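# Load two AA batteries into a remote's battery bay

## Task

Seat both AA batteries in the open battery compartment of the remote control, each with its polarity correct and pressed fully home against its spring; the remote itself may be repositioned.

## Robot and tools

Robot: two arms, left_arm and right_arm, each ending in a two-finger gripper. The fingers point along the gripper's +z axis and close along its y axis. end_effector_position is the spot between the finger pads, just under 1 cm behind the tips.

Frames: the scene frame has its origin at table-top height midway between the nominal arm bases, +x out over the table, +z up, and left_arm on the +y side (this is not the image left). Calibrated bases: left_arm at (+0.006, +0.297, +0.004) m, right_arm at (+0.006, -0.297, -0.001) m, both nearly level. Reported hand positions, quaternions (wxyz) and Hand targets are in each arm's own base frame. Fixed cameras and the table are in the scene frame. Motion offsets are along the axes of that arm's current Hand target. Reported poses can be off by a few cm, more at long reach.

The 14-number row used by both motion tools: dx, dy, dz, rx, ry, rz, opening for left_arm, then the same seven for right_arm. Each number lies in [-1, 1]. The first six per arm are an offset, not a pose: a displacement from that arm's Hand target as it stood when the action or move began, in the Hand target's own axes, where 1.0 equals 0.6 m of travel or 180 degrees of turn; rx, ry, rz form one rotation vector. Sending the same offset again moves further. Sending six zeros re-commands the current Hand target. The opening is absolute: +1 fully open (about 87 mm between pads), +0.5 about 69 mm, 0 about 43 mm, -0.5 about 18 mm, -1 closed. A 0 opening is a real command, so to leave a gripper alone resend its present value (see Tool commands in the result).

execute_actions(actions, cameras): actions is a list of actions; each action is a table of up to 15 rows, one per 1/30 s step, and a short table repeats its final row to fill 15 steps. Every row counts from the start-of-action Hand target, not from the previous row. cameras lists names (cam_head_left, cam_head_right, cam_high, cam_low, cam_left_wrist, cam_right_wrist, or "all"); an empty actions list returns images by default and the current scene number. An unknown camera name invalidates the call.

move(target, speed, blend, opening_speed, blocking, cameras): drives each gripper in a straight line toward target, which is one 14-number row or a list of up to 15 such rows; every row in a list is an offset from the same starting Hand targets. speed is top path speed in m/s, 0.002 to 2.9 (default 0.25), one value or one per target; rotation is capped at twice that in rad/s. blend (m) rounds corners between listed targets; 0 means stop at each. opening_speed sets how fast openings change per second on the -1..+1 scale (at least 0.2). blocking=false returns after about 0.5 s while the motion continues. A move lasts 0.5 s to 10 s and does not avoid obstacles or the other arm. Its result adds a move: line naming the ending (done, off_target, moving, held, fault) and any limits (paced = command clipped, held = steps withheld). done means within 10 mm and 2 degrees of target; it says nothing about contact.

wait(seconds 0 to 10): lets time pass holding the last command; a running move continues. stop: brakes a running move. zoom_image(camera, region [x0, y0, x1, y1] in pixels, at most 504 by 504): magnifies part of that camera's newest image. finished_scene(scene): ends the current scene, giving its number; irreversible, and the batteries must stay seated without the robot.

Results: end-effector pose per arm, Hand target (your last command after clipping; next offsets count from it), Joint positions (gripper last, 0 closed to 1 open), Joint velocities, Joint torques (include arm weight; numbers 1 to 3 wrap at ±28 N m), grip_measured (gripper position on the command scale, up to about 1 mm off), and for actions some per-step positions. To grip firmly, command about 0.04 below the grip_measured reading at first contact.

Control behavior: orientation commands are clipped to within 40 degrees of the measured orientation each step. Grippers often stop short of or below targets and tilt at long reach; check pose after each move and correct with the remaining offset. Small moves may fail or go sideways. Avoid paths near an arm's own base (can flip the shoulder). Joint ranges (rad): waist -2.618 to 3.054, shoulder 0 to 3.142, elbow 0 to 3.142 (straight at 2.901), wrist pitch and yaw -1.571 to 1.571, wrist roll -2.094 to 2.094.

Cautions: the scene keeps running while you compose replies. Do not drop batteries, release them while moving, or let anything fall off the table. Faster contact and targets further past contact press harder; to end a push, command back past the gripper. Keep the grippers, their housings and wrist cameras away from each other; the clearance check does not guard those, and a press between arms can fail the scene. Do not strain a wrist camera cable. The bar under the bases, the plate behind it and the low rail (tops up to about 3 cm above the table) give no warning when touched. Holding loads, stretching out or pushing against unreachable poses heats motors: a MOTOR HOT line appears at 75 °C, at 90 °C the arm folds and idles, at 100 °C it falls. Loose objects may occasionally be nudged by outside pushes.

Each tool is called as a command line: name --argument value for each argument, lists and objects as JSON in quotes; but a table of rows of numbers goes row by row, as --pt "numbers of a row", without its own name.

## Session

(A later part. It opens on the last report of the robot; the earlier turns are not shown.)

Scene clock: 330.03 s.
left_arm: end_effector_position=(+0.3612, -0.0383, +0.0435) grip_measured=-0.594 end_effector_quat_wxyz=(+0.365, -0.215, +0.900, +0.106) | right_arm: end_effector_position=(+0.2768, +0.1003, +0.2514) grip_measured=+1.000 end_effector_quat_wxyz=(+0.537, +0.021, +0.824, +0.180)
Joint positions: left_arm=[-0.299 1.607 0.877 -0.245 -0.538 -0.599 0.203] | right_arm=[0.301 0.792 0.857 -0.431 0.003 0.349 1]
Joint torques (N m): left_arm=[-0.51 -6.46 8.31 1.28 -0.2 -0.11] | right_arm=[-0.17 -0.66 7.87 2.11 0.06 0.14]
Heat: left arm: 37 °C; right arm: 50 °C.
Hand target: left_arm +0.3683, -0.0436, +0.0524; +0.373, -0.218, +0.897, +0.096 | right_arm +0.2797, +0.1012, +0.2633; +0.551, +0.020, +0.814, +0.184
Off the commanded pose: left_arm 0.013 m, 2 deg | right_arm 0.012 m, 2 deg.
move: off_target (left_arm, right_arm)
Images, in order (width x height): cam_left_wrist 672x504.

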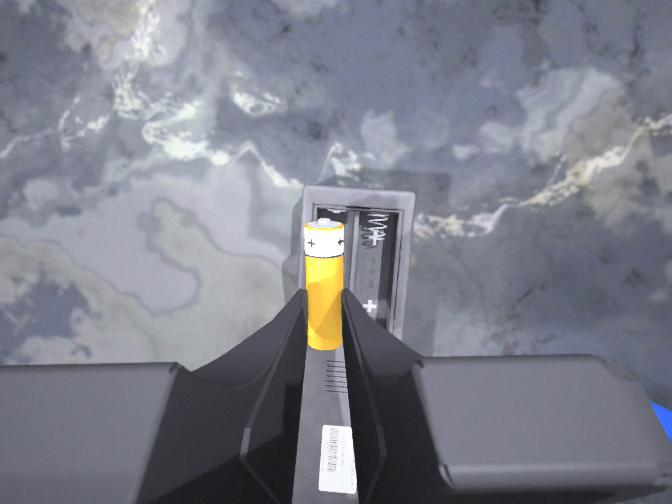

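move --target '[0.008,-0.0078,0.0093,0.0099,0,0.0097,-0.68,0,0,0,0,0,0,1]' --cameras '["cam_left_wrist"]' --speed 0.1

zoom_image --camera "cam_left_wrist" --region '[240, 180, 440, 380]'

Scene clock: 346.37 s.
left_arm: end_effector_position=(+0.3644, -0.0423, +0.0443) grip_measured=-0.594 end_effector_quat_wxyz=(+0.368, -0.202, +0.903, +0.097) | right_arm: end_effector_position=(+0.2768, +0.1003, +0.2514) grip_measured=+1.000 end_effector_quat_wxyz=(+0.537, +0.021, +0.824, +0.180)
Joint positions: left_arm=[-0.299 1.607 0.877 -0.226 -0.516 -0.572 0.203] | right_arm=[0.301 0.792 0.857 -0.431 0.003 0.349 1]
Joint torques (N m): left_arm=[-0.5 -5.34 6.64 1.72 -0.16 0.03] | right_arm=[-0.2 -0.58 7.86 2.1 0.07 0.13]
Heat: left arm: 38 °C; right arm: 51 °C.
Hand target: left_arm +0.3710, -0.0474, +0.0450; +0.375, -0.198, +0.901, +0.088 | right_arm +0.2797, +0.1012, +0.2633; +0.551, +0.020, +0.814, +0.184
Off the commanded pose: left_arm 0.008 m, 1 deg | right_arm 0.012 m, 2 deg.
move: off_target (right_arm)
Images, in order (width x height): cam_left_wrist 672x504.

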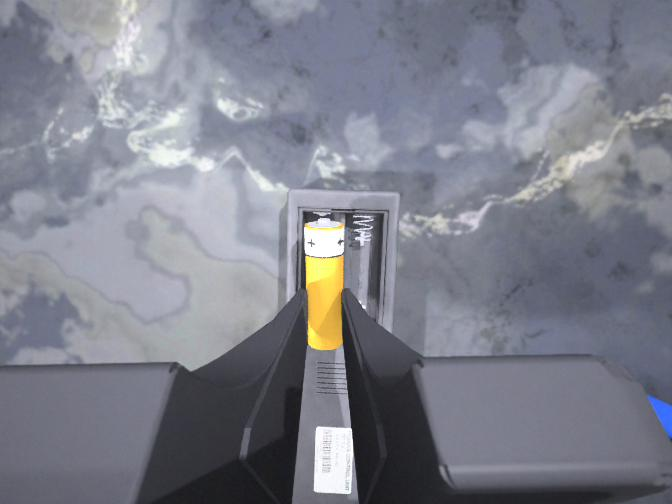

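Scaled by 2.520.

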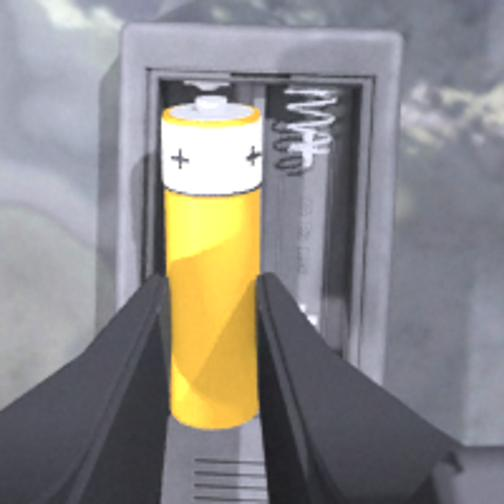

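move --target '[0.023,0.0022,0.024,0,0,0,-0.68,0,0,0,0,0,0,1]' --cameras '["cam_left_wrist"]' --speed 0.06

zoom_image --camera "cam_left_wrist" --region '[240, 180, 440, 380]'

Scene clock: 355.77 s.
left_arm: end_effector_position=(+0.3691, -0.0441, +0.0303) grip_measured=-0.594 end_effector_quat_wxyz=(+0.375, -0.201, +0.901, +0.092) | right_arm: end_effector_position=(+0.2768, +0.1003, +0.2514) grip_measured=+1.000 end_effector_quat_wxyz=(+0.537, +0.021, +0.824, +0.180)
Joint positions: left_arm=[-0.299 1.645 0.845 -0.137 -0.513 -0.566 0.203] | right_arm=[0.301 0.792 0.857 -0.431 0.003 0.349 1]
Joint torques (N m): left_arm=[-0.01 -5.16 5.24 1.79 -0.16 0.02] | right_arm=[-0.18 -0.59 7.9 2.1 0.07 0.14]
Heat: left arm: 39 °C; right arm: 51 °C.
Hand target: left_arm +0.3708, -0.0458, +0.0250; +0.375, -0.198, +0.901, +0.087 | right_arm +0.2797, +0.1012, +0.2633; +0.551, +0.020, +0.814, +0.184
Off the commanded pose: left_arm 0.006 m, 1 deg | right_arm 0.012 m, 2 deg.
move: off_target (right_arm)
Images, in order (width x height): cam_left_wrist 672x504.

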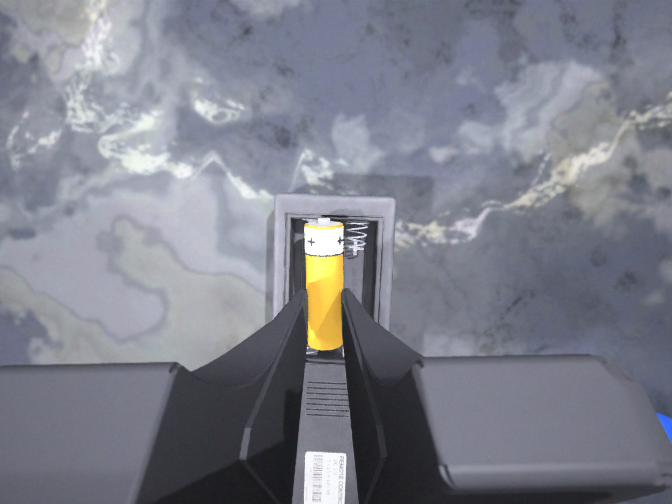

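Scaled by 2.520.

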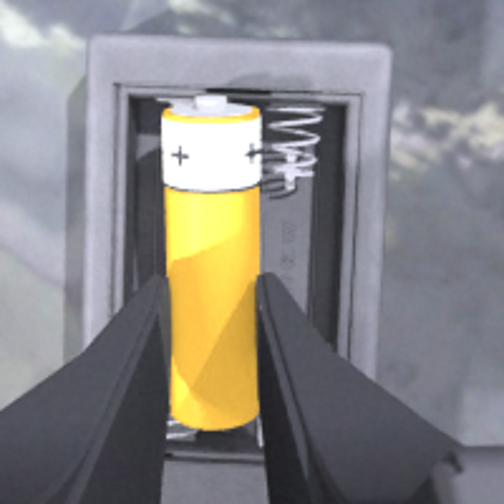

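move --target '[-0.0043,0.0173,0,0,0,0,-0.68,0,0,0,0,0,0,1]' --cameras '["cam_left_wrist"]' --speed 0.06

zoom_image --camera "cam_left_wrist" --region '[240, 180, 440, 380]'

Scene clock: 365.53 s.
left_arm: end_effector_position=(+0.3719, -0.0377, +0.0291) grip_measured=-0.594 end_effector_quat_wxyz=(+0.378, -0.200, +0.899, +0.091) | right_arm: end_effector_position=(+0.2768, +0.1003, +0.2514) grip_measured=+1.000 end_effector_quat_wxyz=(+0.537, +0.021, +0.824, +0.180)
Joint positions: left_arm=[-0.276 1.645 0.832 -0.104 -0.498 -0.542 0.203] | right_arm=[0.301 0.792 0.857 -0.431 0.003 0.349 1]
Joint torques (N m): left_arm=[0.64 -7.23 4.52 1.56 -0.09 0.03] | right_arm=[-0.14 -0.62 7.86 2.11 0.07 0.14]
Heat: left arm: 38 °C; right arm: 51 °C.
Hand target: left_arm +0.3681, -0.0358, +0.0270; +0.375, -0.198, +0.901, +0.087 | right_arm +0.2797, +0.1012, +0.2633; +0.551, +0.020, +0.814, +0.184
Off the commanded pose: left_arm 0.005 m, 1 deg | right_arm 0.012 m, 2 deg.
move: off_target (right_arm)
Images, in order (width x height): cam_left_wrist 672x504.

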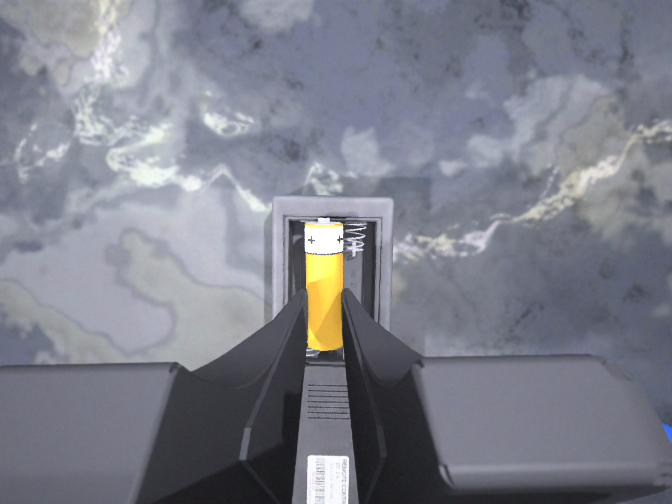

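Scaled by 2.520.

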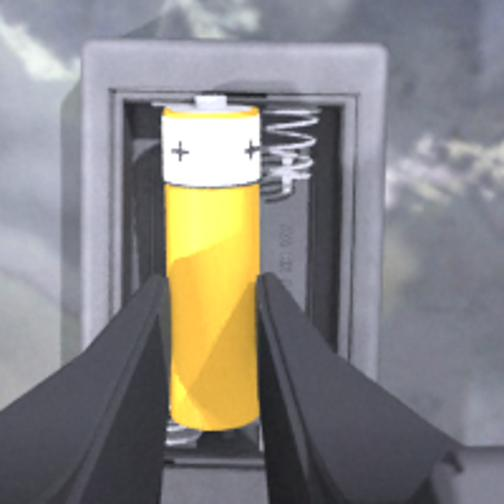

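move --pt "-0.025 0 -0.025 0 0 0 -0.68 0 0 0 0 0 0 1" --pt "-0.0233 0.0123 -0.0167 0 0 0 -0.68 0 0 0 0 0 0 1" --cameras '["cam_left_wrist"]' --speed 0.08

zoom_image --camera "cam_left_wrist" --region '[240, 180, 440, 380]'

Scene clock: 374.83 s.
left_arm: end_effector_position=(+0.3607, -0.0264, +0.0330) grip_measured=-0.594 end_effector_quat_wxyz=(+0.359, -0.196, +0.907, +0.099) | right_arm: end_effector_position=(+0.2768, +0.1003, +0.2514) grip_measured=+1.000 end_effector_quat_wxyz=(+0.537, +0.021, +0.824, +0.180)
Joint positions: left_arm=[-0.247 1.608 0.834 -0.177 -0.479 -0.518 0.203] | right_arm=[0.301 0.792 0.857 -0.431 0.003 0.349 1]
Joint torques (N m): left_arm=[0.27 -8.06 6.46 1.61 -0.15 0.03] | right_arm=[-0.17 -0.59 7.86 2.12 0.06 0.14]
Heat: left arm: 38 °C; right arm: 51 °C.
Hand target: left_arm +0.3675, -0.0280, +0.0440; +0.375, -0.198, +0.901, +0.087 | right_arm +0.2797, +0.1012, +0.2633; +0.551, +0.020, +0.814, +0.184
Off the commanded pose: left_arm 0.013 m, 2 deg | right_arm 0.012 m, 2 deg.
move: off_target (left_arm, right_arm)
Images, in order (width x height): cam_left_wrist 672x504.

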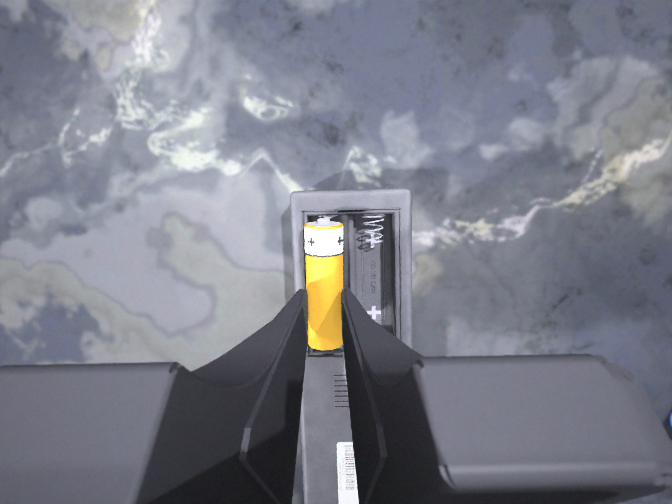

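Scaled by 2.520.

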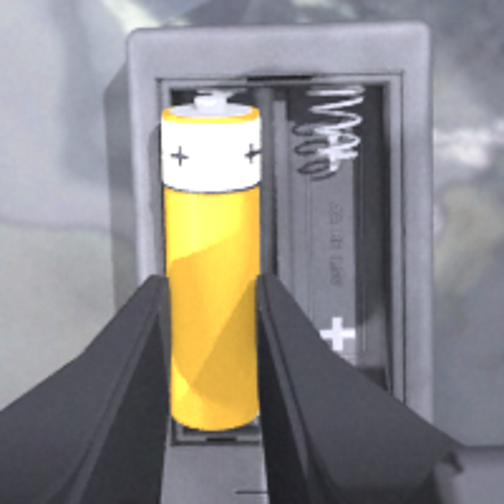

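move --target '[0.0237,0.003,0.014,0,0,0,-0.68,0,0,0,0,0,0,1]' --cameras '["cam_left_wrist"]' --speed 0.06

zoom_image --camera "cam_left_wrist" --region '[240, 180, 440, 380]'

Scene clock: 385.27 s.
left_arm: end_effector_position=(+0.3645, -0.0273, +0.0306) grip_measured=-0.594 end_effector_quat_wxyz=(+0.375, -0.199, +0.901, +0.092) | right_arm: end_effector_position=(+0.2768, +0.1003, +0.2514) grip_measured=+1.000 end_effector_quat_wxyz=(+0.537, +0.021, +0.824, +0.180)
Joint positions: left_arm=[-0.247 1.608 0.802 -0.108 -0.479 -0.515 0.203] | right_arm=[0.301 0.792 0.857 -0.431 0.003 0.349 1]
Joint torques (N m): left_arm=[-0.03 -6.31 4.75 1.65 -0.16 -0.02] | right_arm=[-0.18 -0.61 7.91 2.11 0.06 0.14]
Heat: left arm: 37 °C; right arm: 52 °C.
Hand target: left_arm +0.3630, -0.0279, +0.0281; +0.375, -0.198, +0.901, +0.087 | right_arm +0.2797, +0.1012, +0.2633; +0.551, +0.020, +0.814, +0.184
Off the commanded pose: left_arm 0.003 m, 1 deg | right_arm 0.012 m, 2 deg.
move: off_target (right_arm)
Images, in order (width x height): cam_left_wrist 672x504.

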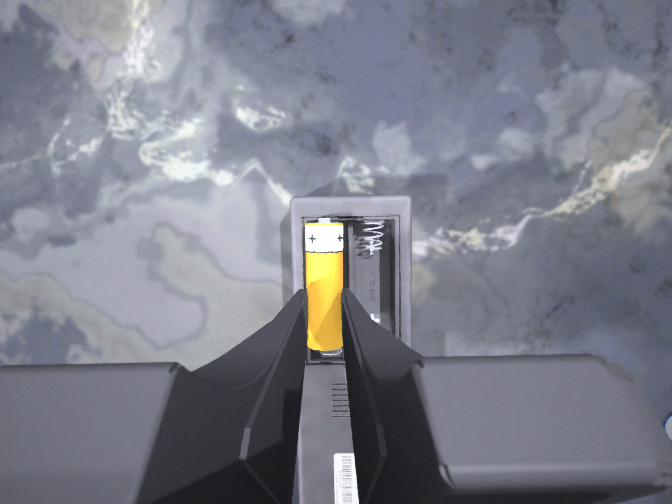

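Scaled by 2.520.

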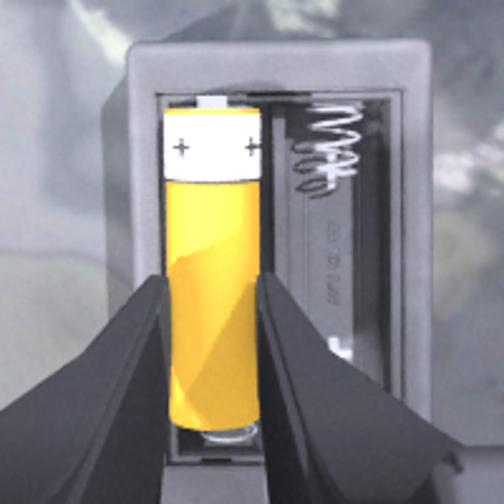

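move --target '[0.0142,0,0.0047,0,0.033,0,-0.68,0,0,0,0,0,0,1]' --cameras '["cam_left_wrist"]' --speed 0.05

zoom_image --camera "cam_left_wrist" --region '[240, 180, 440, 380]'

Scene clock: 395.73 s.
left_arm: end_effector_position=(+0.3647, -0.0270, +0.0301) grip_measured=-0.594 end_effector_quat_wxyz=(+0.353, -0.203, +0.910, +0.082) | right_arm: end_effector_position=(+0.2768, +0.1003, +0.2514) grip_measured=+1.000 end_effector_quat_wxyz=(+0.537, +0.021, +0.824, +0.180)
Joint positions: left_arm=[-0.225 1.621 0.842 -0.169 -0.434 -0.522 0.203] | right_arm=[0.301 0.792 0.857 -0.431 0.003 0.349 1]
Joint velocities: left_arm=[within noise] | right_arm=[0.002 -0.002 -0.002 -0.168 0.022 -0.051 0]
Joint torques (N m): left_arm=[0.34 -4.11 6.94 1.05 0.09 -0.15] | right_arm=[-0.18 -0.59 7.86 2.11 0.07 0.14]
Heat: left arm: 38 °C; right arm: 52 °C.
Hand target: left_arm +0.3594, -0.0296, +0.0200; +0.328, -0.202, +0.920, +0.077 | right_arm +0.2797, +0.1012, +0.2633; +0.551, +0.020, +0.814, +0.184
Off the commanded pose: left_arm 0.012 m, 3 deg | right_arm 0.012 m, 2 deg.
move: off_target (left_arm, right_arm)
Images, in order (width x height): cam_left_wrist 672x504.

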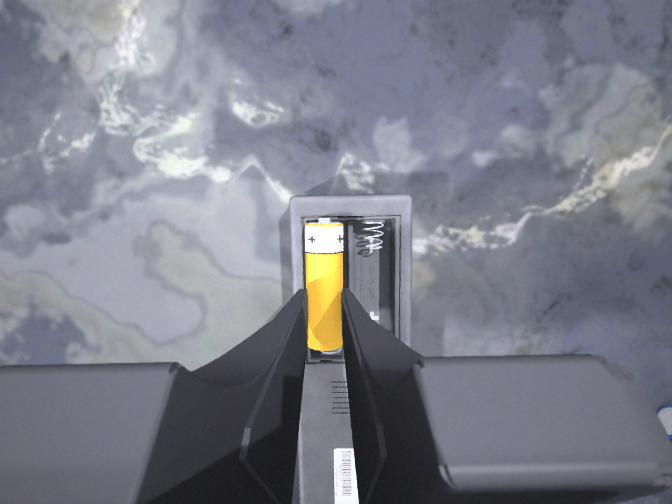

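Scaled by 2.520.

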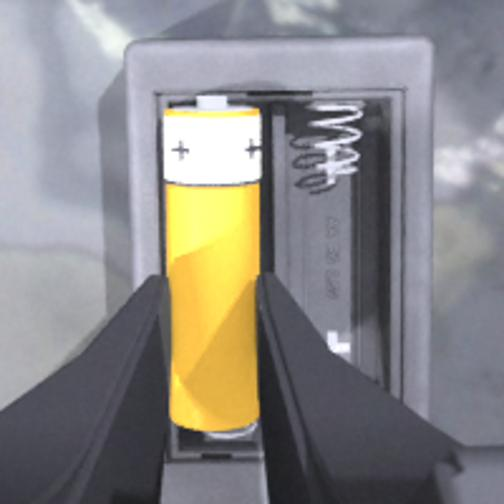

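move --pt "-0.018 0 -0.007 0 0 0 -0.68 0 0 0 0 0 0 1" --pt "-0.018 0 -0.007 0 0 0 -0.4 0 0 0 0 0 0 1" --cameras '["cam_left_wrist"]' --speed 0.05 --opening_speed 0.3

zoom_image --camera "cam_left_wrist" --region '[240, 180, 440, 380]'

Scene clock: 415.47 s.
left_arm: end_effector_position=(+0.3599, -0.0261, +0.0289) grip_measured=-0.400 end_effector_quat_wxyz=(+0.330, -0.202, +0.918, +0.081) | right_arm: end_effector_position=(+0.2768, +0.1003, +0.2514) grip_measured=+1.000 end_effector_quat_wxyz=(+0.537, +0.021, +0.824, +0.180)
Joint positions: left_arm=[-0.213 1.628 0.871 -0.235 -0.409 -0.522 0.3] | right_arm=[0.301 0.792 0.857 -0.431 0.003 0.349 1]
Joint torques (N m): left_arm=[0.35 -5.11 7.92 1.29 -0.11 -0.03] | right_arm=[-0.14 -0.58 7.86 2.1 0.05 0.14]
Heat: left arm: 39 °C; right arm: 52 °C.
Hand target: left_arm +0.3646, -0.0273, +0.0300; +0.328, -0.202, +0.920, +0.077 | right_arm +0.2797, +0.1012, +0.2633; +0.551, +0.020, +0.814, +0.184
Off the commanded pose: left_arm 0.005 m, 1 deg | right_arm 0.012 m, 2 deg.
move: off_target (right_arm)
Images, in order (width x height): cam_left_wrist 672x504.

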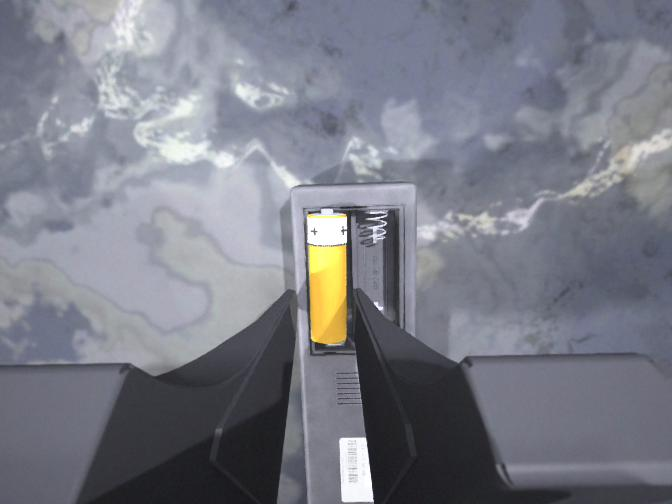

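Scaled by 2.520.

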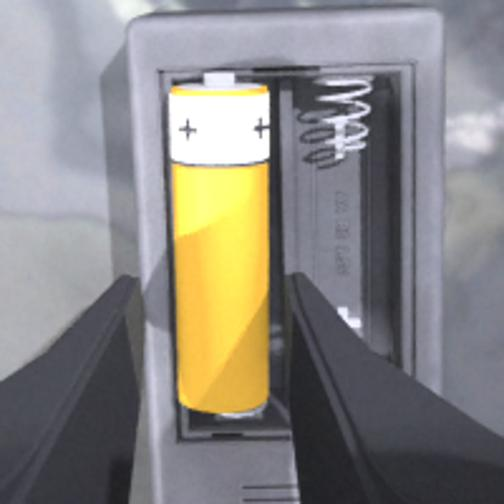

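move --target '[-0.033,0,-0.025,0,0.153,0,-0.4,0,0,0,0,0,0,1]' --cameras '["cam_left_wrist"]' --speed 0.12

zoom_image --camera "cam_left_wrist" --region '[240, 80, 440, 320]'

Scene clock: 430.20 s.
left_arm: end_effector_position=(+0.3658, -0.0241, +0.0526) grip_measured=-0.400 end_effector_quat_wxyz=(+0.102, -0.216, +0.970, +0.033) | right_arm: end_effector_position=(+0.2768, +0.1003, +0.2514) grip_measured=+1.000 end_effector_quat_wxyz=(+0.537, +0.021, +0.824, +0.180)
Joint positions: left_arm=[-0.07 1.926 1.465 -0.931 -0.12 -0.497 0.3] | right_arm=[0.301 0.792 0.857 -0.431 0.003 0.349 1]
Joint torques (N m): left_arm=[0.25 -7.54 8.24 0.6 0.06 0.05] | right_arm=[-0.2 -0.62 7.87 2.11 0.06 0.15]
Heat: left arm: 40 °C; right arm: 52 °C.
Hand target: left_arm +0.3699, -0.0251, +0.0542; +0.100, -0.215, +0.971, +0.027 | right_arm +0.2797, +0.1012, +0.2633; +0.551, +0.020, +0.814, +0.184
Off the commanded pose: left_arm 0.005 m, 1 deg | right_arm 0.012 m, 2 deg.
move: off_target (right_arm)
Images, in order (width x height): cam_left_wrist 672x504.

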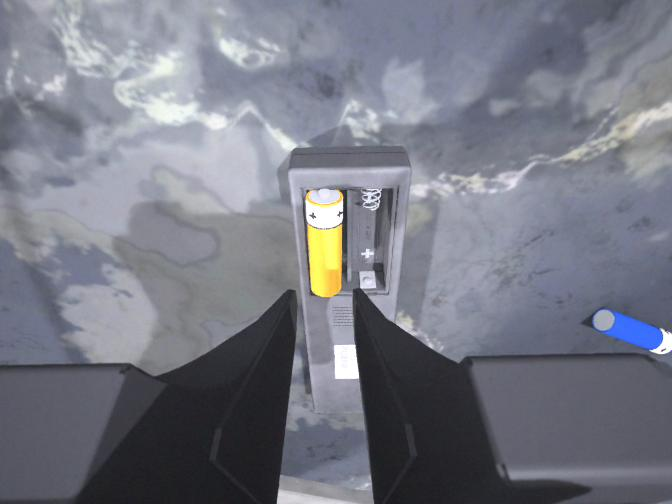

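Scaled by 2.100.

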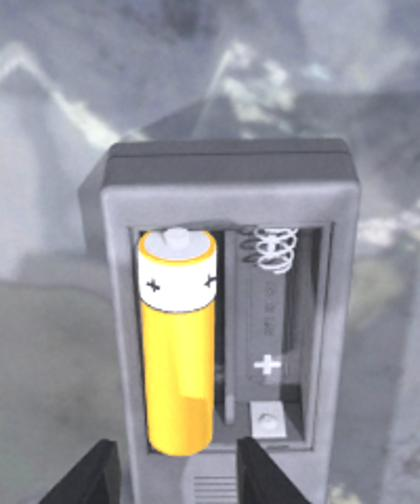

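move --target '[0.0083,0,0.039,0,0,0,-0.4,0,0,0,0,0,0,1]' --cameras '["cam_left_wrist"]' --speed 0.08

zoom_image --camera "cam_left_wrist" --region '[240, 130, 440, 370]'

Scene clock: 443.43 s.
left_arm: end_effector_position=(+0.3674, -0.0243, +0.0364) grip_measured=-0.400 end_effector_quat_wxyz=(+0.100, -0.216, +0.971, +0.033) | right_arm: end_effector_position=(+0.2768, +0.1003, +0.2514) grip_measured=+1.000 end_effector_quat_wxyz=(+0.537, +0.021, +0.824, +0.180)
Joint positions: left_arm=[-0.07 1.952 1.434 -0.879 -0.12 -0.497 0.3] | right_arm=[0.301 0.792 0.857 -0.431 0.003 0.349 1]
Joint torques (N m): left_arm=[0.31 -7.92 5.41 0.96 0.03 0.04] | right_arm=[-0.18 -0.59 7.9 2.1 0.08 0.14]
Heat: left arm: 41 °C; right arm: 53 °C.
Hand target: left_arm +0.3697, -0.0249, +0.0304; +0.100, -0.215, +0.971, +0.027 | right_arm +0.2797, +0.1012, +0.2633; +0.551, +0.020, +0.814, +0.184
Off the commanded pose: left_arm 0.007 m, 1 deg | right_arm 0.012 m, 2 deg.
move: off_target (right_arm)
Images, in order (width x height): cam_left_wrist 672x504.

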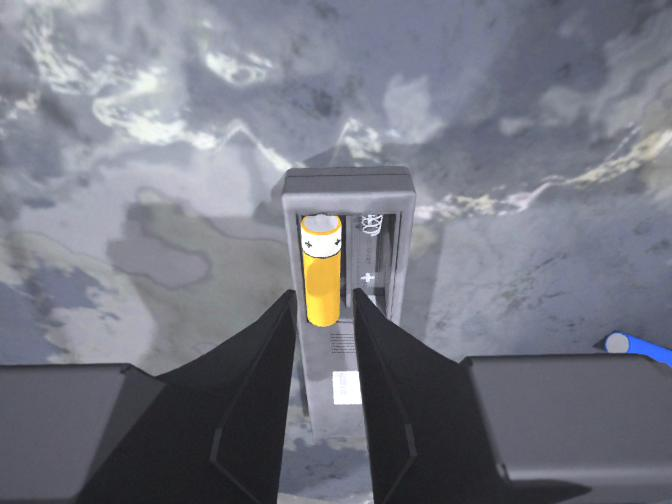

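Scaled by 2.100.

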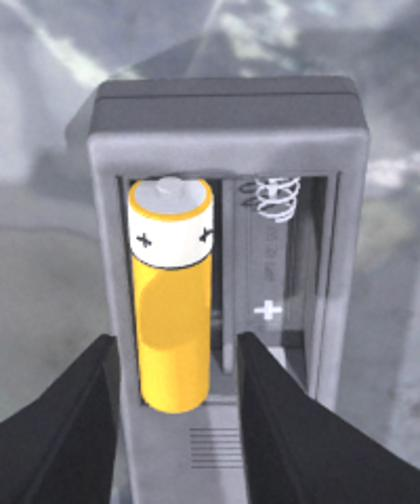

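move --pt "0.002 0 0.011 0 0 0 -0.4 0 0 0 0 0 0 1" --pt "0.002 0 0.011 0 0 0 -0.7 0 0 0 0 0 0 1" --cameras '["cam_left_wrist"]' --speed 0.08 --opening_speed 0.4

zoom_image --camera "cam_left_wrist" --region '[240, 130, 440, 370]'

Scene clock: 452.60 s.
left_arm: end_effector_position=(+0.3684, -0.0243, +0.0310) grip_measured=-0.696 end_effector_quat_wxyz=(+0.102, -0.214, +0.971, +0.032) | right_arm: end_effector_position=(+0.2768, +0.1003, +0.2514) grip_measured=+1.000 end_effector_quat_wxyz=(+0.537, +0.021, +0.824, +0.180)
Joint positions: left_arm=[-0.069 1.957 1.419 -0.854 -0.118 -0.492 0.152] | right_arm=[0.301 0.792 0.857 -0.431 0.003 0.349 1]
Joint torques (N m): left_arm=[0.29 -7.69 5.27 0.99 0.02 -0.02] | right_arm=[-0.17 -0.58 7.92 2.1 0.06 0.13]
Heat: left arm: 40 °C; right arm: 53 °C.
Hand target: left_arm +0.3699, -0.0247, +0.0237; +0.100, -0.215, +0.971, +0.027 | right_arm +0.2797, +0.1012, +0.2633; +0.551, +0.020, +0.814, +0.184
Off the commanded pose: left_arm 0.008 m, 1 deg | right_arm 0.012 m, 2 deg.
move: off_target (right_arm)
Images, in order (width x height): cam_left_wrist 672x504.

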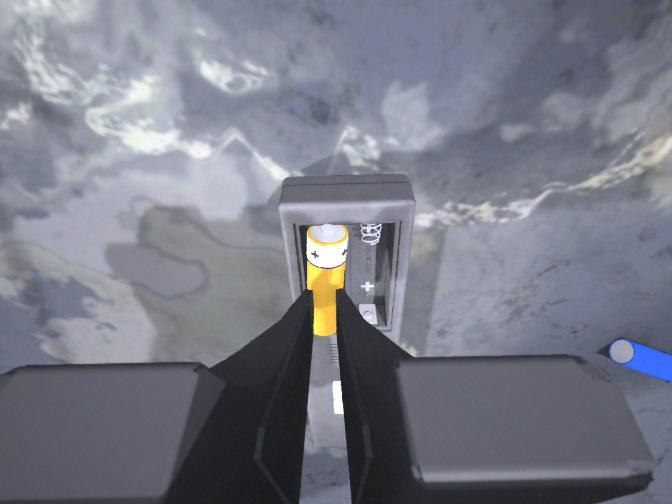

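Scaled by 2.100.

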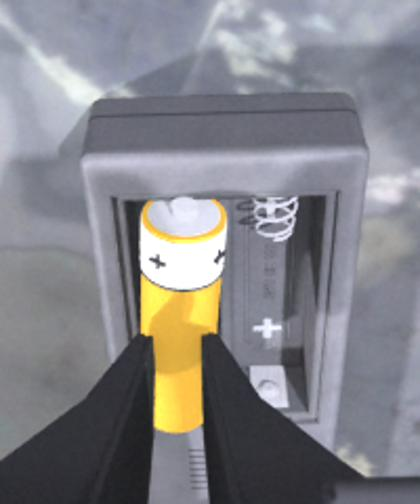

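move --pt "0 0 0 0 0 0 -0.4 0 0 0 0 0 0 1" --pt "0.002 0 0.009 0 0 0 -0.4 0 0 0 0 0 0 1" --pt "0.002 0 0.009 0 0 0 -0.7 0 0 0 0 0 0 1" --cameras '["cam_left_wrist"]' --speed 0.08 --opening_speed 0.4

zoom_image --camera "cam_left_wrist" --region '[240, 130, 440, 370]'

Scene clock: 465.30 s.
left_arm: end_effector_position=(+0.3676, -0.0238, +0.0252) grip_measured=-0.584 end_effector_quat_wxyz=(+0.100, -0.214, +0.971, +0.033) | right_arm: end_effector_position=(+0.2768, +0.1003, +0.2514) grip_measured=+1.000 end_effector_quat_wxyz=(+0.537, +0.021, +0.824, +0.180)
Joint positions: left_arm=[-0.068 1.964 1.406 -0.837 -0.118 -0.492 0.208] | right_arm=[0.301 0.792 0.857 -0.431 0.003 0.349 1]
Joint velocities: left_arm=[within noise] | right_arm=[-0.002 -0.012 0.007 -0.007 0.007 -0.154 0]
Joint torques (N m): left_arm=[0.23 -7.75 5.22 1.03 0.03 -0.02] | right_arm=[-0.14 -0.58 7.84 2.11 0.06 0.13]
Heat: left arm: 40 °C; right arm: 53 °C.
Hand target: left_arm +0.3698, -0.0247, +0.0181; +0.100, -0.215, +0.971, +0.027 | right_arm +0.2797, +0.1012, +0.2633; +0.551, +0.020, +0.814, +0.184
Off the commanded pose: left_arm 0.007 m, 1 deg | right_arm 0.012 m, 2 deg.
move: off_target (right_arm)
Images, in order (width x height): cam_left_wrist 672x504.

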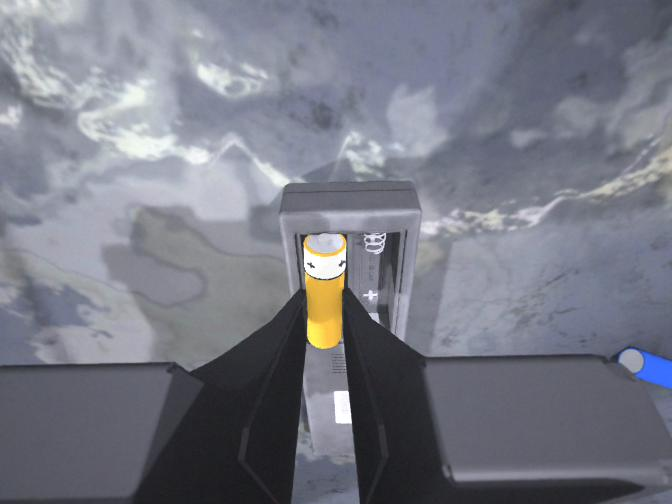

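Scaled by 2.100.

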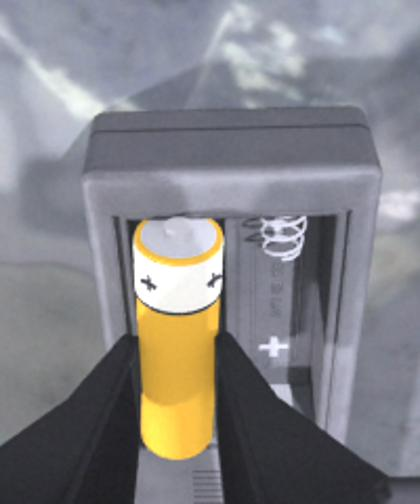

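move --pt "-0.0075 0 -0.0615 0 0 0 -0.7 0 0 0 0 0 0 1" --pt "-0.0075 0 -0.0615 0 -0.195 0 -0.7 0 0 0 0 0 0 1" --cameras '["cam_left_wrist"]' --speed 0.1 --blend '[0.01,0]'

zoom_image --camera "cam_left_wrist" --region '[240, 160, 440, 400]'

Scene clock: 497.70 s.
left_arm: end_effector_position=(+0.3629, -0.0271, +0.0459) grip_measured=-0.584 end_effector_quat_wxyz=(+0.367, -0.195, +0.905, +0.090) | right_arm: end_effector_position=(+0.2768, +0.1003, +0.2514) grip_measured=+1.000 end_effector_quat_wxyz=(+0.537, +0.021, +0.824, +0.180)
Joint positions: left_arm=[-0.242 1.573 0.845 -0.197 -0.465 -0.509 0.208] | right_arm=[0.301 0.792 0.857 -0.431 0.003 0.349 1]
Joint torques (N m): left_arm=[-0.55 -7.88 5.45 1.77 -0.45 0.03] | right_arm=[-0.18 -0.62 7.86 2.11 0.06 0.14]
Heat: left arm: 38 °C; right arm: 54 °C.
Hand target: left_arm +0.3670, -0.0263, +0.0550; +0.388, -0.197, +0.896, +0.090 | right_arm +0.2797, +0.1012, +0.2633; +0.551, +0.020, +0.814, +0.184
Off the commanded pose: left_arm 0.010 m, 3 deg | right_arm 0.012 m, 2 deg.
move: off_target (left_arm, right_arm)
Images, in order (width x height): cam_left_wrist 672x504.

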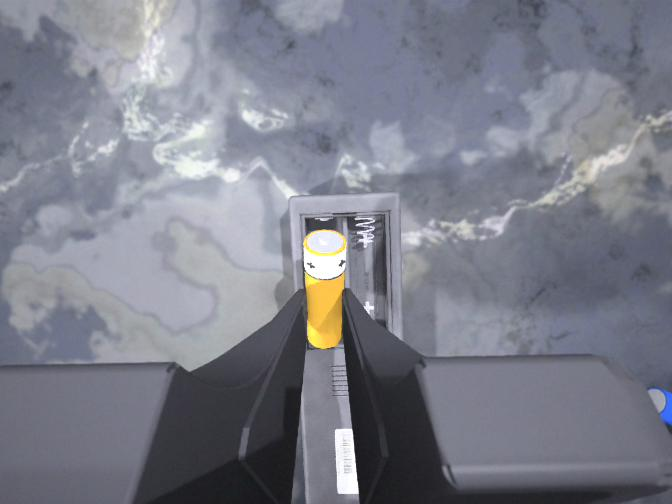

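Scaled by 2.100.

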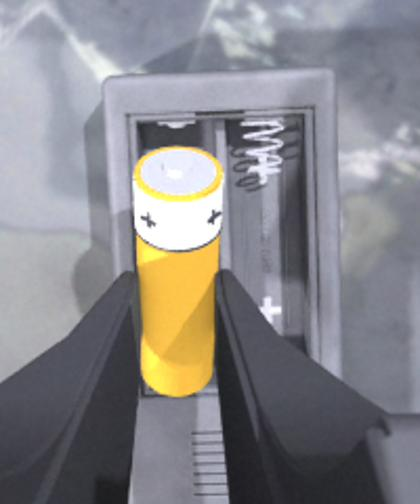

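move --target '[0.0115,0.0022,0.0217,0,0,0,-0.7,0,0,0,0,0,0,1]' --cameras '["cam_left_wrist"]' --speed 0.06

zoom_image --camera "cam_left_wrist" --region '[240, 160, 440, 400]'

Scene clock: 514.63 s.
left_arm: end_effector_position=(+0.3686, -0.0263, +0.0441) grip_measured=-0.584 end_effector_quat_wxyz=(+0.383, -0.195, +0.899, +0.085) | right_arm: end_effector_position=(+0.2768, +0.1003, +0.2514) grip_measured=+1.000 end_effector_quat_wxyz=(+0.537, +0.021, +0.824, +0.180)
Joint positions: left_arm=[-0.237 1.577 0.819 -0.127 -0.465 -0.496 0.208] | right_arm=[0.301 0.792 0.857 -0.431 0.003 0.349 1]
Joint torques (N m): left_arm=[0.31 -5.05 5.49 1.82 -0.35 0.04] | right_arm=[-0.17 -0.59 7.87 2.11 0.06 0.15]
Heat: left arm: 37 °C; right arm: 54 °C.
Hand target: left_arm +0.3709, -0.0231, +0.0413; +0.388, -0.197, +0.896, +0.090 | right_arm +0.2797, +0.1012, +0.2633; +0.551, +0.020, +0.814, +0.184
Off the commanded pose: left_arm 0.005 m, 1 deg | right_arm 0.012 m, 2 deg.
move: off_target (right_arm)
Images, in order (width x height): cam_left_wrist 672x504.

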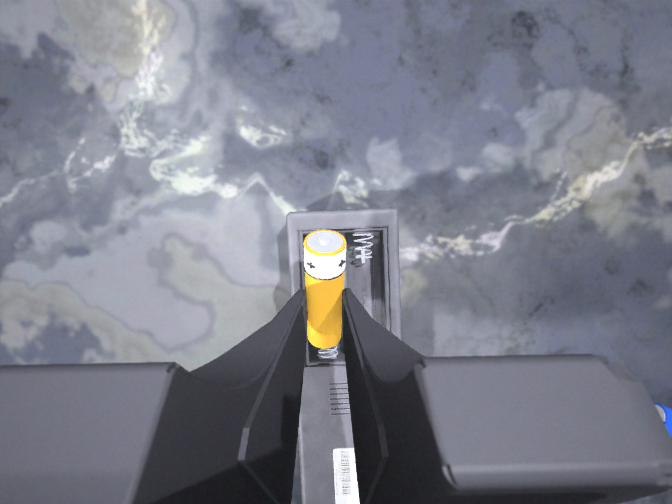

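Scaled by 2.100.

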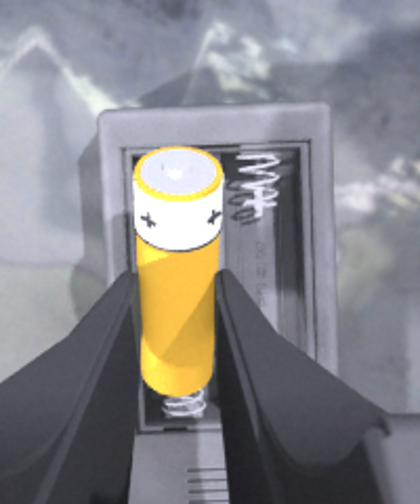

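move --target '[0.0198,-0.0037,0.017,0,0,0,-0.7,0,0,0,0,0,0,1]' --cameras '["cam_left_wrist"]' --speed 0.06

zoom_image --camera "cam_left_wrist" --region '[240, 160, 440, 400]'

Scene clock: 523.40 s.
left_arm: end_effector_position=(+0.3694, -0.0264, +0.0284) grip_measured=-0.584 end_effector_quat_wxyz=(+0.383, -0.195, +0.899, +0.086) | right_arm: end_effector_position=(+0.2768, +0.1003, +0.2514) grip_measured=+1.000 end_effector_quat_wxyz=(+0.537, +0.021, +0.824, +0.180)
Joint positions: left_arm=[-0.237 1.617 0.789 -0.058 -0.466 -0.496 0.208] | right_arm=[0.301 0.792 0.857 -0.431 0.003 0.349 1]
Joint torques (N m): left_arm=[-0.32 -5.19 5.29 1.85 -0.39 -0.05] | right_arm=[-0.17 -0.58 7.87 2.11 0.06 0.14]
Heat: left arm: 38 °C; right arm: 54 °C.
Hand target: left_arm +0.3711, -0.0252, +0.0255; +0.388, -0.197, +0.896, +0.090 | right_arm +0.2797, +0.1012, +0.2633; +0.551, +0.020, +0.814, +0.184
Off the commanded pose: left_arm 0.003 m, 1 deg | right_arm 0.012 m, 2 deg.
move: off_target (right_arm)
Images, in order (width x height): cam_left_wrist 672x504.

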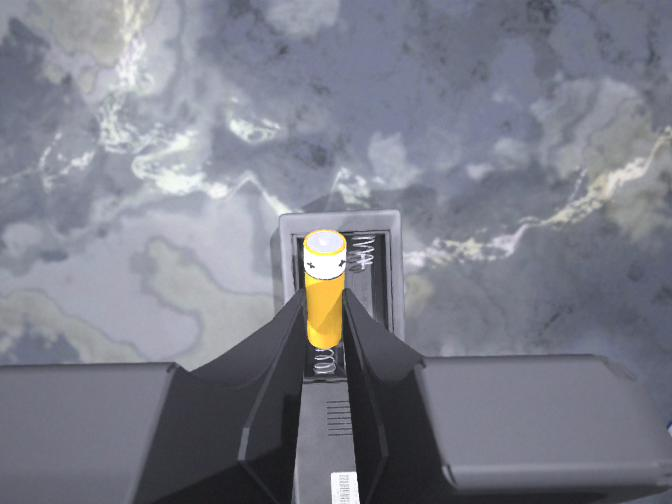

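Scaled by 2.100.

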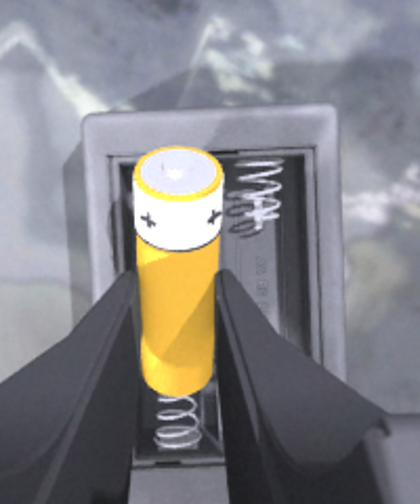

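move --target '[0.0075,0,0.0075,0,0,0,-0.7,0,0,0,0,0,0,1]' --cameras '["cam_left_wrist"]' --speed 0.06

zoom_image --camera "cam_left_wrist" --region '[240, 160, 440, 400]'

Scene clock: 527.93 s.
left_arm: end_effector_position=(+0.3731, -0.0268, +0.0266) grip_measured=-0.584 end_effector_quat_wxyz=(+0.390, -0.197, +0.895, +0.084) | right_arm: end_effector_position=(+0.2768, +0.1003, +0.2514) grip_measured=+1.000 end_effector_quat_wxyz=(+0.537, +0.021, +0.824, +0.180)
Joint positions: left_arm=[-0.237 1.628 0.781 -0.021 -0.468 -0.496 0.208] | right_arm=[0.301 0.792 0.857 -0.431 0.003 0.349 1]
Joint torques (N m): left_arm=[-0.24 -4.68 4.82 1.79 -0.35 -0.03] | right_arm=[-0.2 -0.57 7.86 2.11 0.06 0.13]
Heat: left arm: 37 °C; right arm: 54 °C.
Hand target: left_arm +0.3712, -0.0250, +0.0191; +0.388, -0.197, +0.896, +0.090 | right_arm +0.2797, +0.1012, +0.2633; +0.551, +0.020, +0.814, +0.184
Off the commanded pose: left_arm 0.008 m, 1 deg | right_arm 0.012 m, 2 deg.
move: off_target (right_arm)
Images, in order (width x height): cam_left_wrist 672x504.

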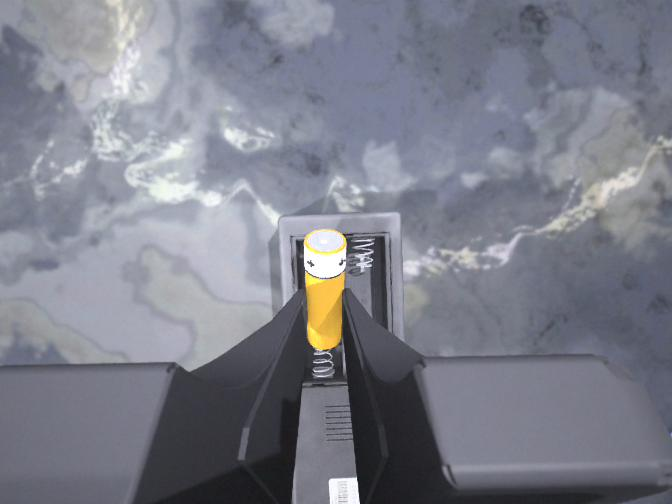

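Scaled by 2.100.

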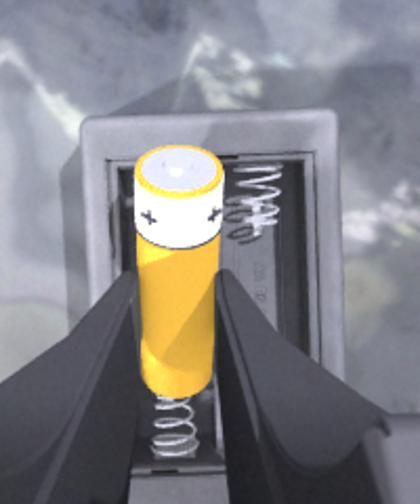

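move --target '[0.0055,-0.0027,-0.0033,0,0.089,0,-0.7,0,0,0,0,0,0,1]' --cameras '["cam_left_wrist"]' --speed 0.05

zoom_image --camera "cam_left_wrist" --region '[240, 160, 440, 400]'

Scene clock: 546.47 s.
left_arm: end_effector_position=(+0.3728, -0.0255, +0.0238) grip_measured=-0.584 end_effector_quat_wxyz=(+0.280, -0.206, +0.935, +0.067) | right_arm: end_effector_position=(+0.2768, +0.1003, +0.2514) grip_measured=+1.000 end_effector_quat_wxyz=(+0.537, +0.021, +0.824, +0.180)
Joint positions: left_arm=[-0.167 1.732 1.015 -0.359 -0.326 -0.517 0.208] | right_arm=[0.301 0.792 0.857 -0.431 0.003 0.349 1]
Joint torques (N m): left_arm=[0.25 -5.52 7.34 0.9 0.06 -0.12] | right_arm=[-0.18 -0.62 7.9 2.11 0.07 0.14]
Heat: left arm: 38 °C; right arm: 54 °C.
Hand target: left_arm +0.3686, -0.0281, +0.0181; +0.259, -0.207, +0.941, +0.062 | right_arm +0.2797, +0.1012, +0.2633; +0.551, +0.020, +0.814, +0.184
Off the commanded pose: left_arm 0.008 m, 3 deg | right_arm 0.012 m, 2 deg.
move: off_target (left_arm, right_arm)
Images, in order (width x height): cam_left_wrist 672x504.

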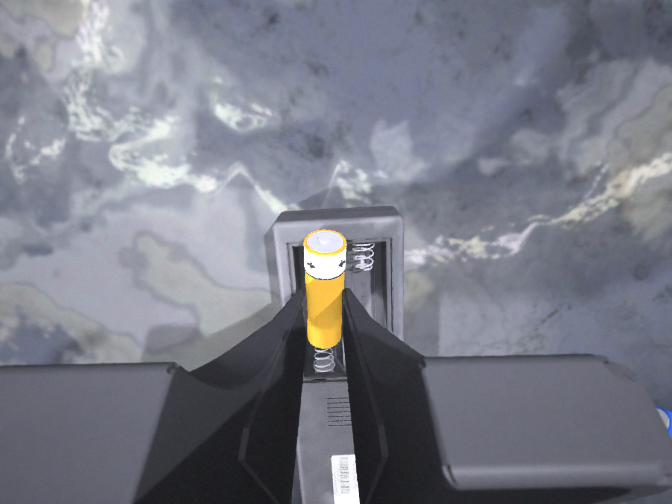

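Scaled by 2.100.

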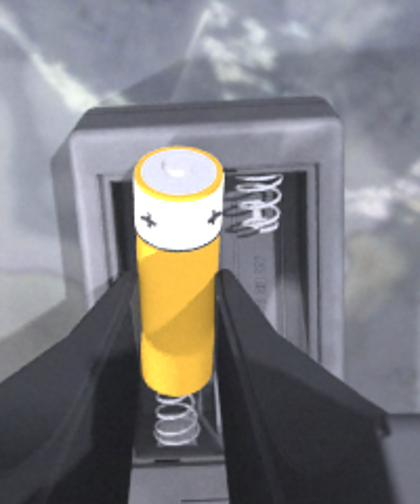

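move --target '[0.0077,0.001,-0.0102,0,0,0,-0.7,0,0,0,0,0,0,1]' --cameras '["cam_left_wrist"]' --speed 0.05

zoom_image --camera "cam_left_wrist" --region '[240, 160, 440, 400]'

Scene clock: 554.23 s.
left_arm: end_effector_position=(+0.3722, -0.0257, +0.0236) grip_measured=-0.584 end_effector_quat_wxyz=(+0.279, -0.209, +0.935, +0.067) | right_arm: end_effector_position=(+0.2768, +0.1003, +0.2514) grip_measured=+1.000 end_effector_quat_wxyz=(+0.537, +0.021, +0.824, +0.180)
Joint positions: left_arm=[-0.167 1.732 1.015 -0.362 -0.326 -0.524 0.208] | right_arm=[0.301 0.792 0.857 -0.431 0.003 0.349 1]
Joint torques (N m): left_arm=[-0.75 -7.58 5.97 0.79 0.02 -0.15] | right_arm=[-0.2 -0.62 7.88 2.12 0.06 0.13]
Heat: left arm: 39 °C; right arm: 55 °C.
Hand target: left_arm +0.3619, -0.0306, +0.0210; +0.259, -0.207, +0.941, +0.062 | right_arm +0.2797, +0.1012, +0.2633; +0.551, +0.020, +0.814, +0.184
Off the commanded pose: left_arm 0.012 m, 2 deg | right_arm 0.012 m, 2 deg.
move: off_target (left_arm, right_arm)
Images, in order (width x height): cam_left_wrist 672x504.

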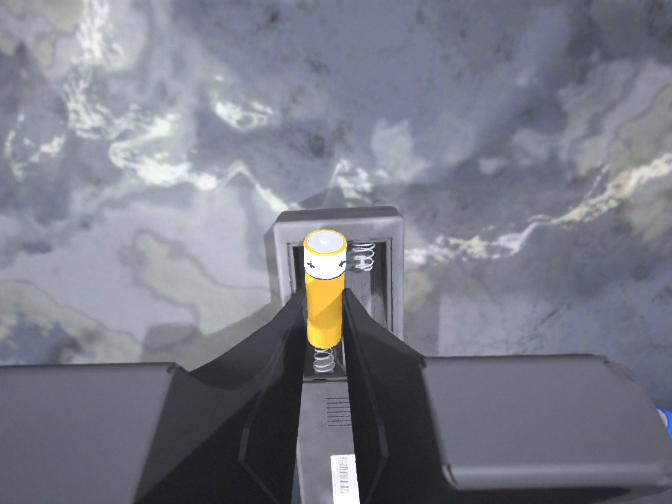

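Scaled by 2.100.

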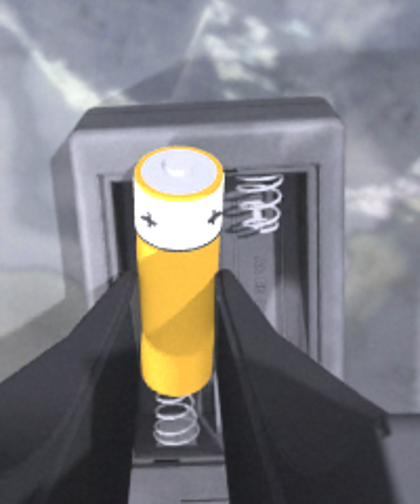

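move --target '[0.0143,0,-0.0083,0,0,0,-0.7,0,0,0,0,0,0,1]' --cameras '["cam_left_wrist"]' --speed 0.05

zoom_image --camera "cam_left_wrist" --region '[240, 160, 440, 400]'

Scene clock: 560.80 s.
left_arm: end_effector_position=(+0.3662, -0.0318, +0.0236) grip_measured=-0.584 end_effector_quat_wxyz=(+0.276, -0.209, +0.936, +0.063) | right_arm: end_effector_position=(+0.2768, +0.1003, +0.2514) grip_measured=+1.000 end_effector_quat_wxyz=(+0.537, +0.021, +0.824, +0.180)
Joint positions: left_arm=[-0.184 1.717 1.001 -0.372 -0.326 -0.542 0.208] | right_arm=[0.301 0.792 0.857 -0.431 0.003 0.349 1]
Joint torques (N m): left_arm=[-0.8 -8.39 4.62 0.88 -0.07 -0.16] | right_arm=[-0.18 -0.61 7.87 2.1 0.06 0.14]
Heat: left arm: 39 °C; right arm: 55 °C.
Hand target: left_arm +0.3529, -0.0347, +0.0208; +0.259, -0.207, +0.941, +0.062 | right_arm +0.2797, +0.1012, +0.2633; +0.551, +0.020, +0.814, +0.184
Off the commanded pose: left_arm 0.014 m, 2 deg | right_arm 0.012 m, 2 deg.
move: off_target (left_arm, right_arm)
Images, in order (width x height): cam_left_wrist 672x504.

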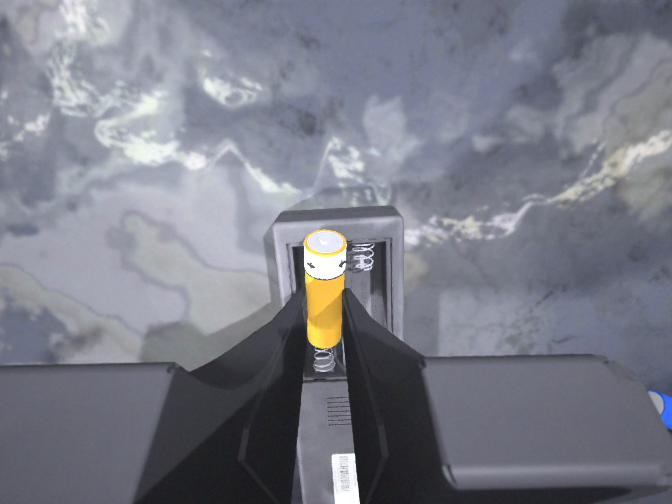

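Scaled by 2.100.

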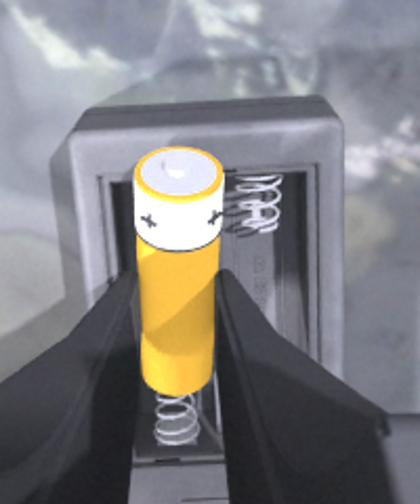

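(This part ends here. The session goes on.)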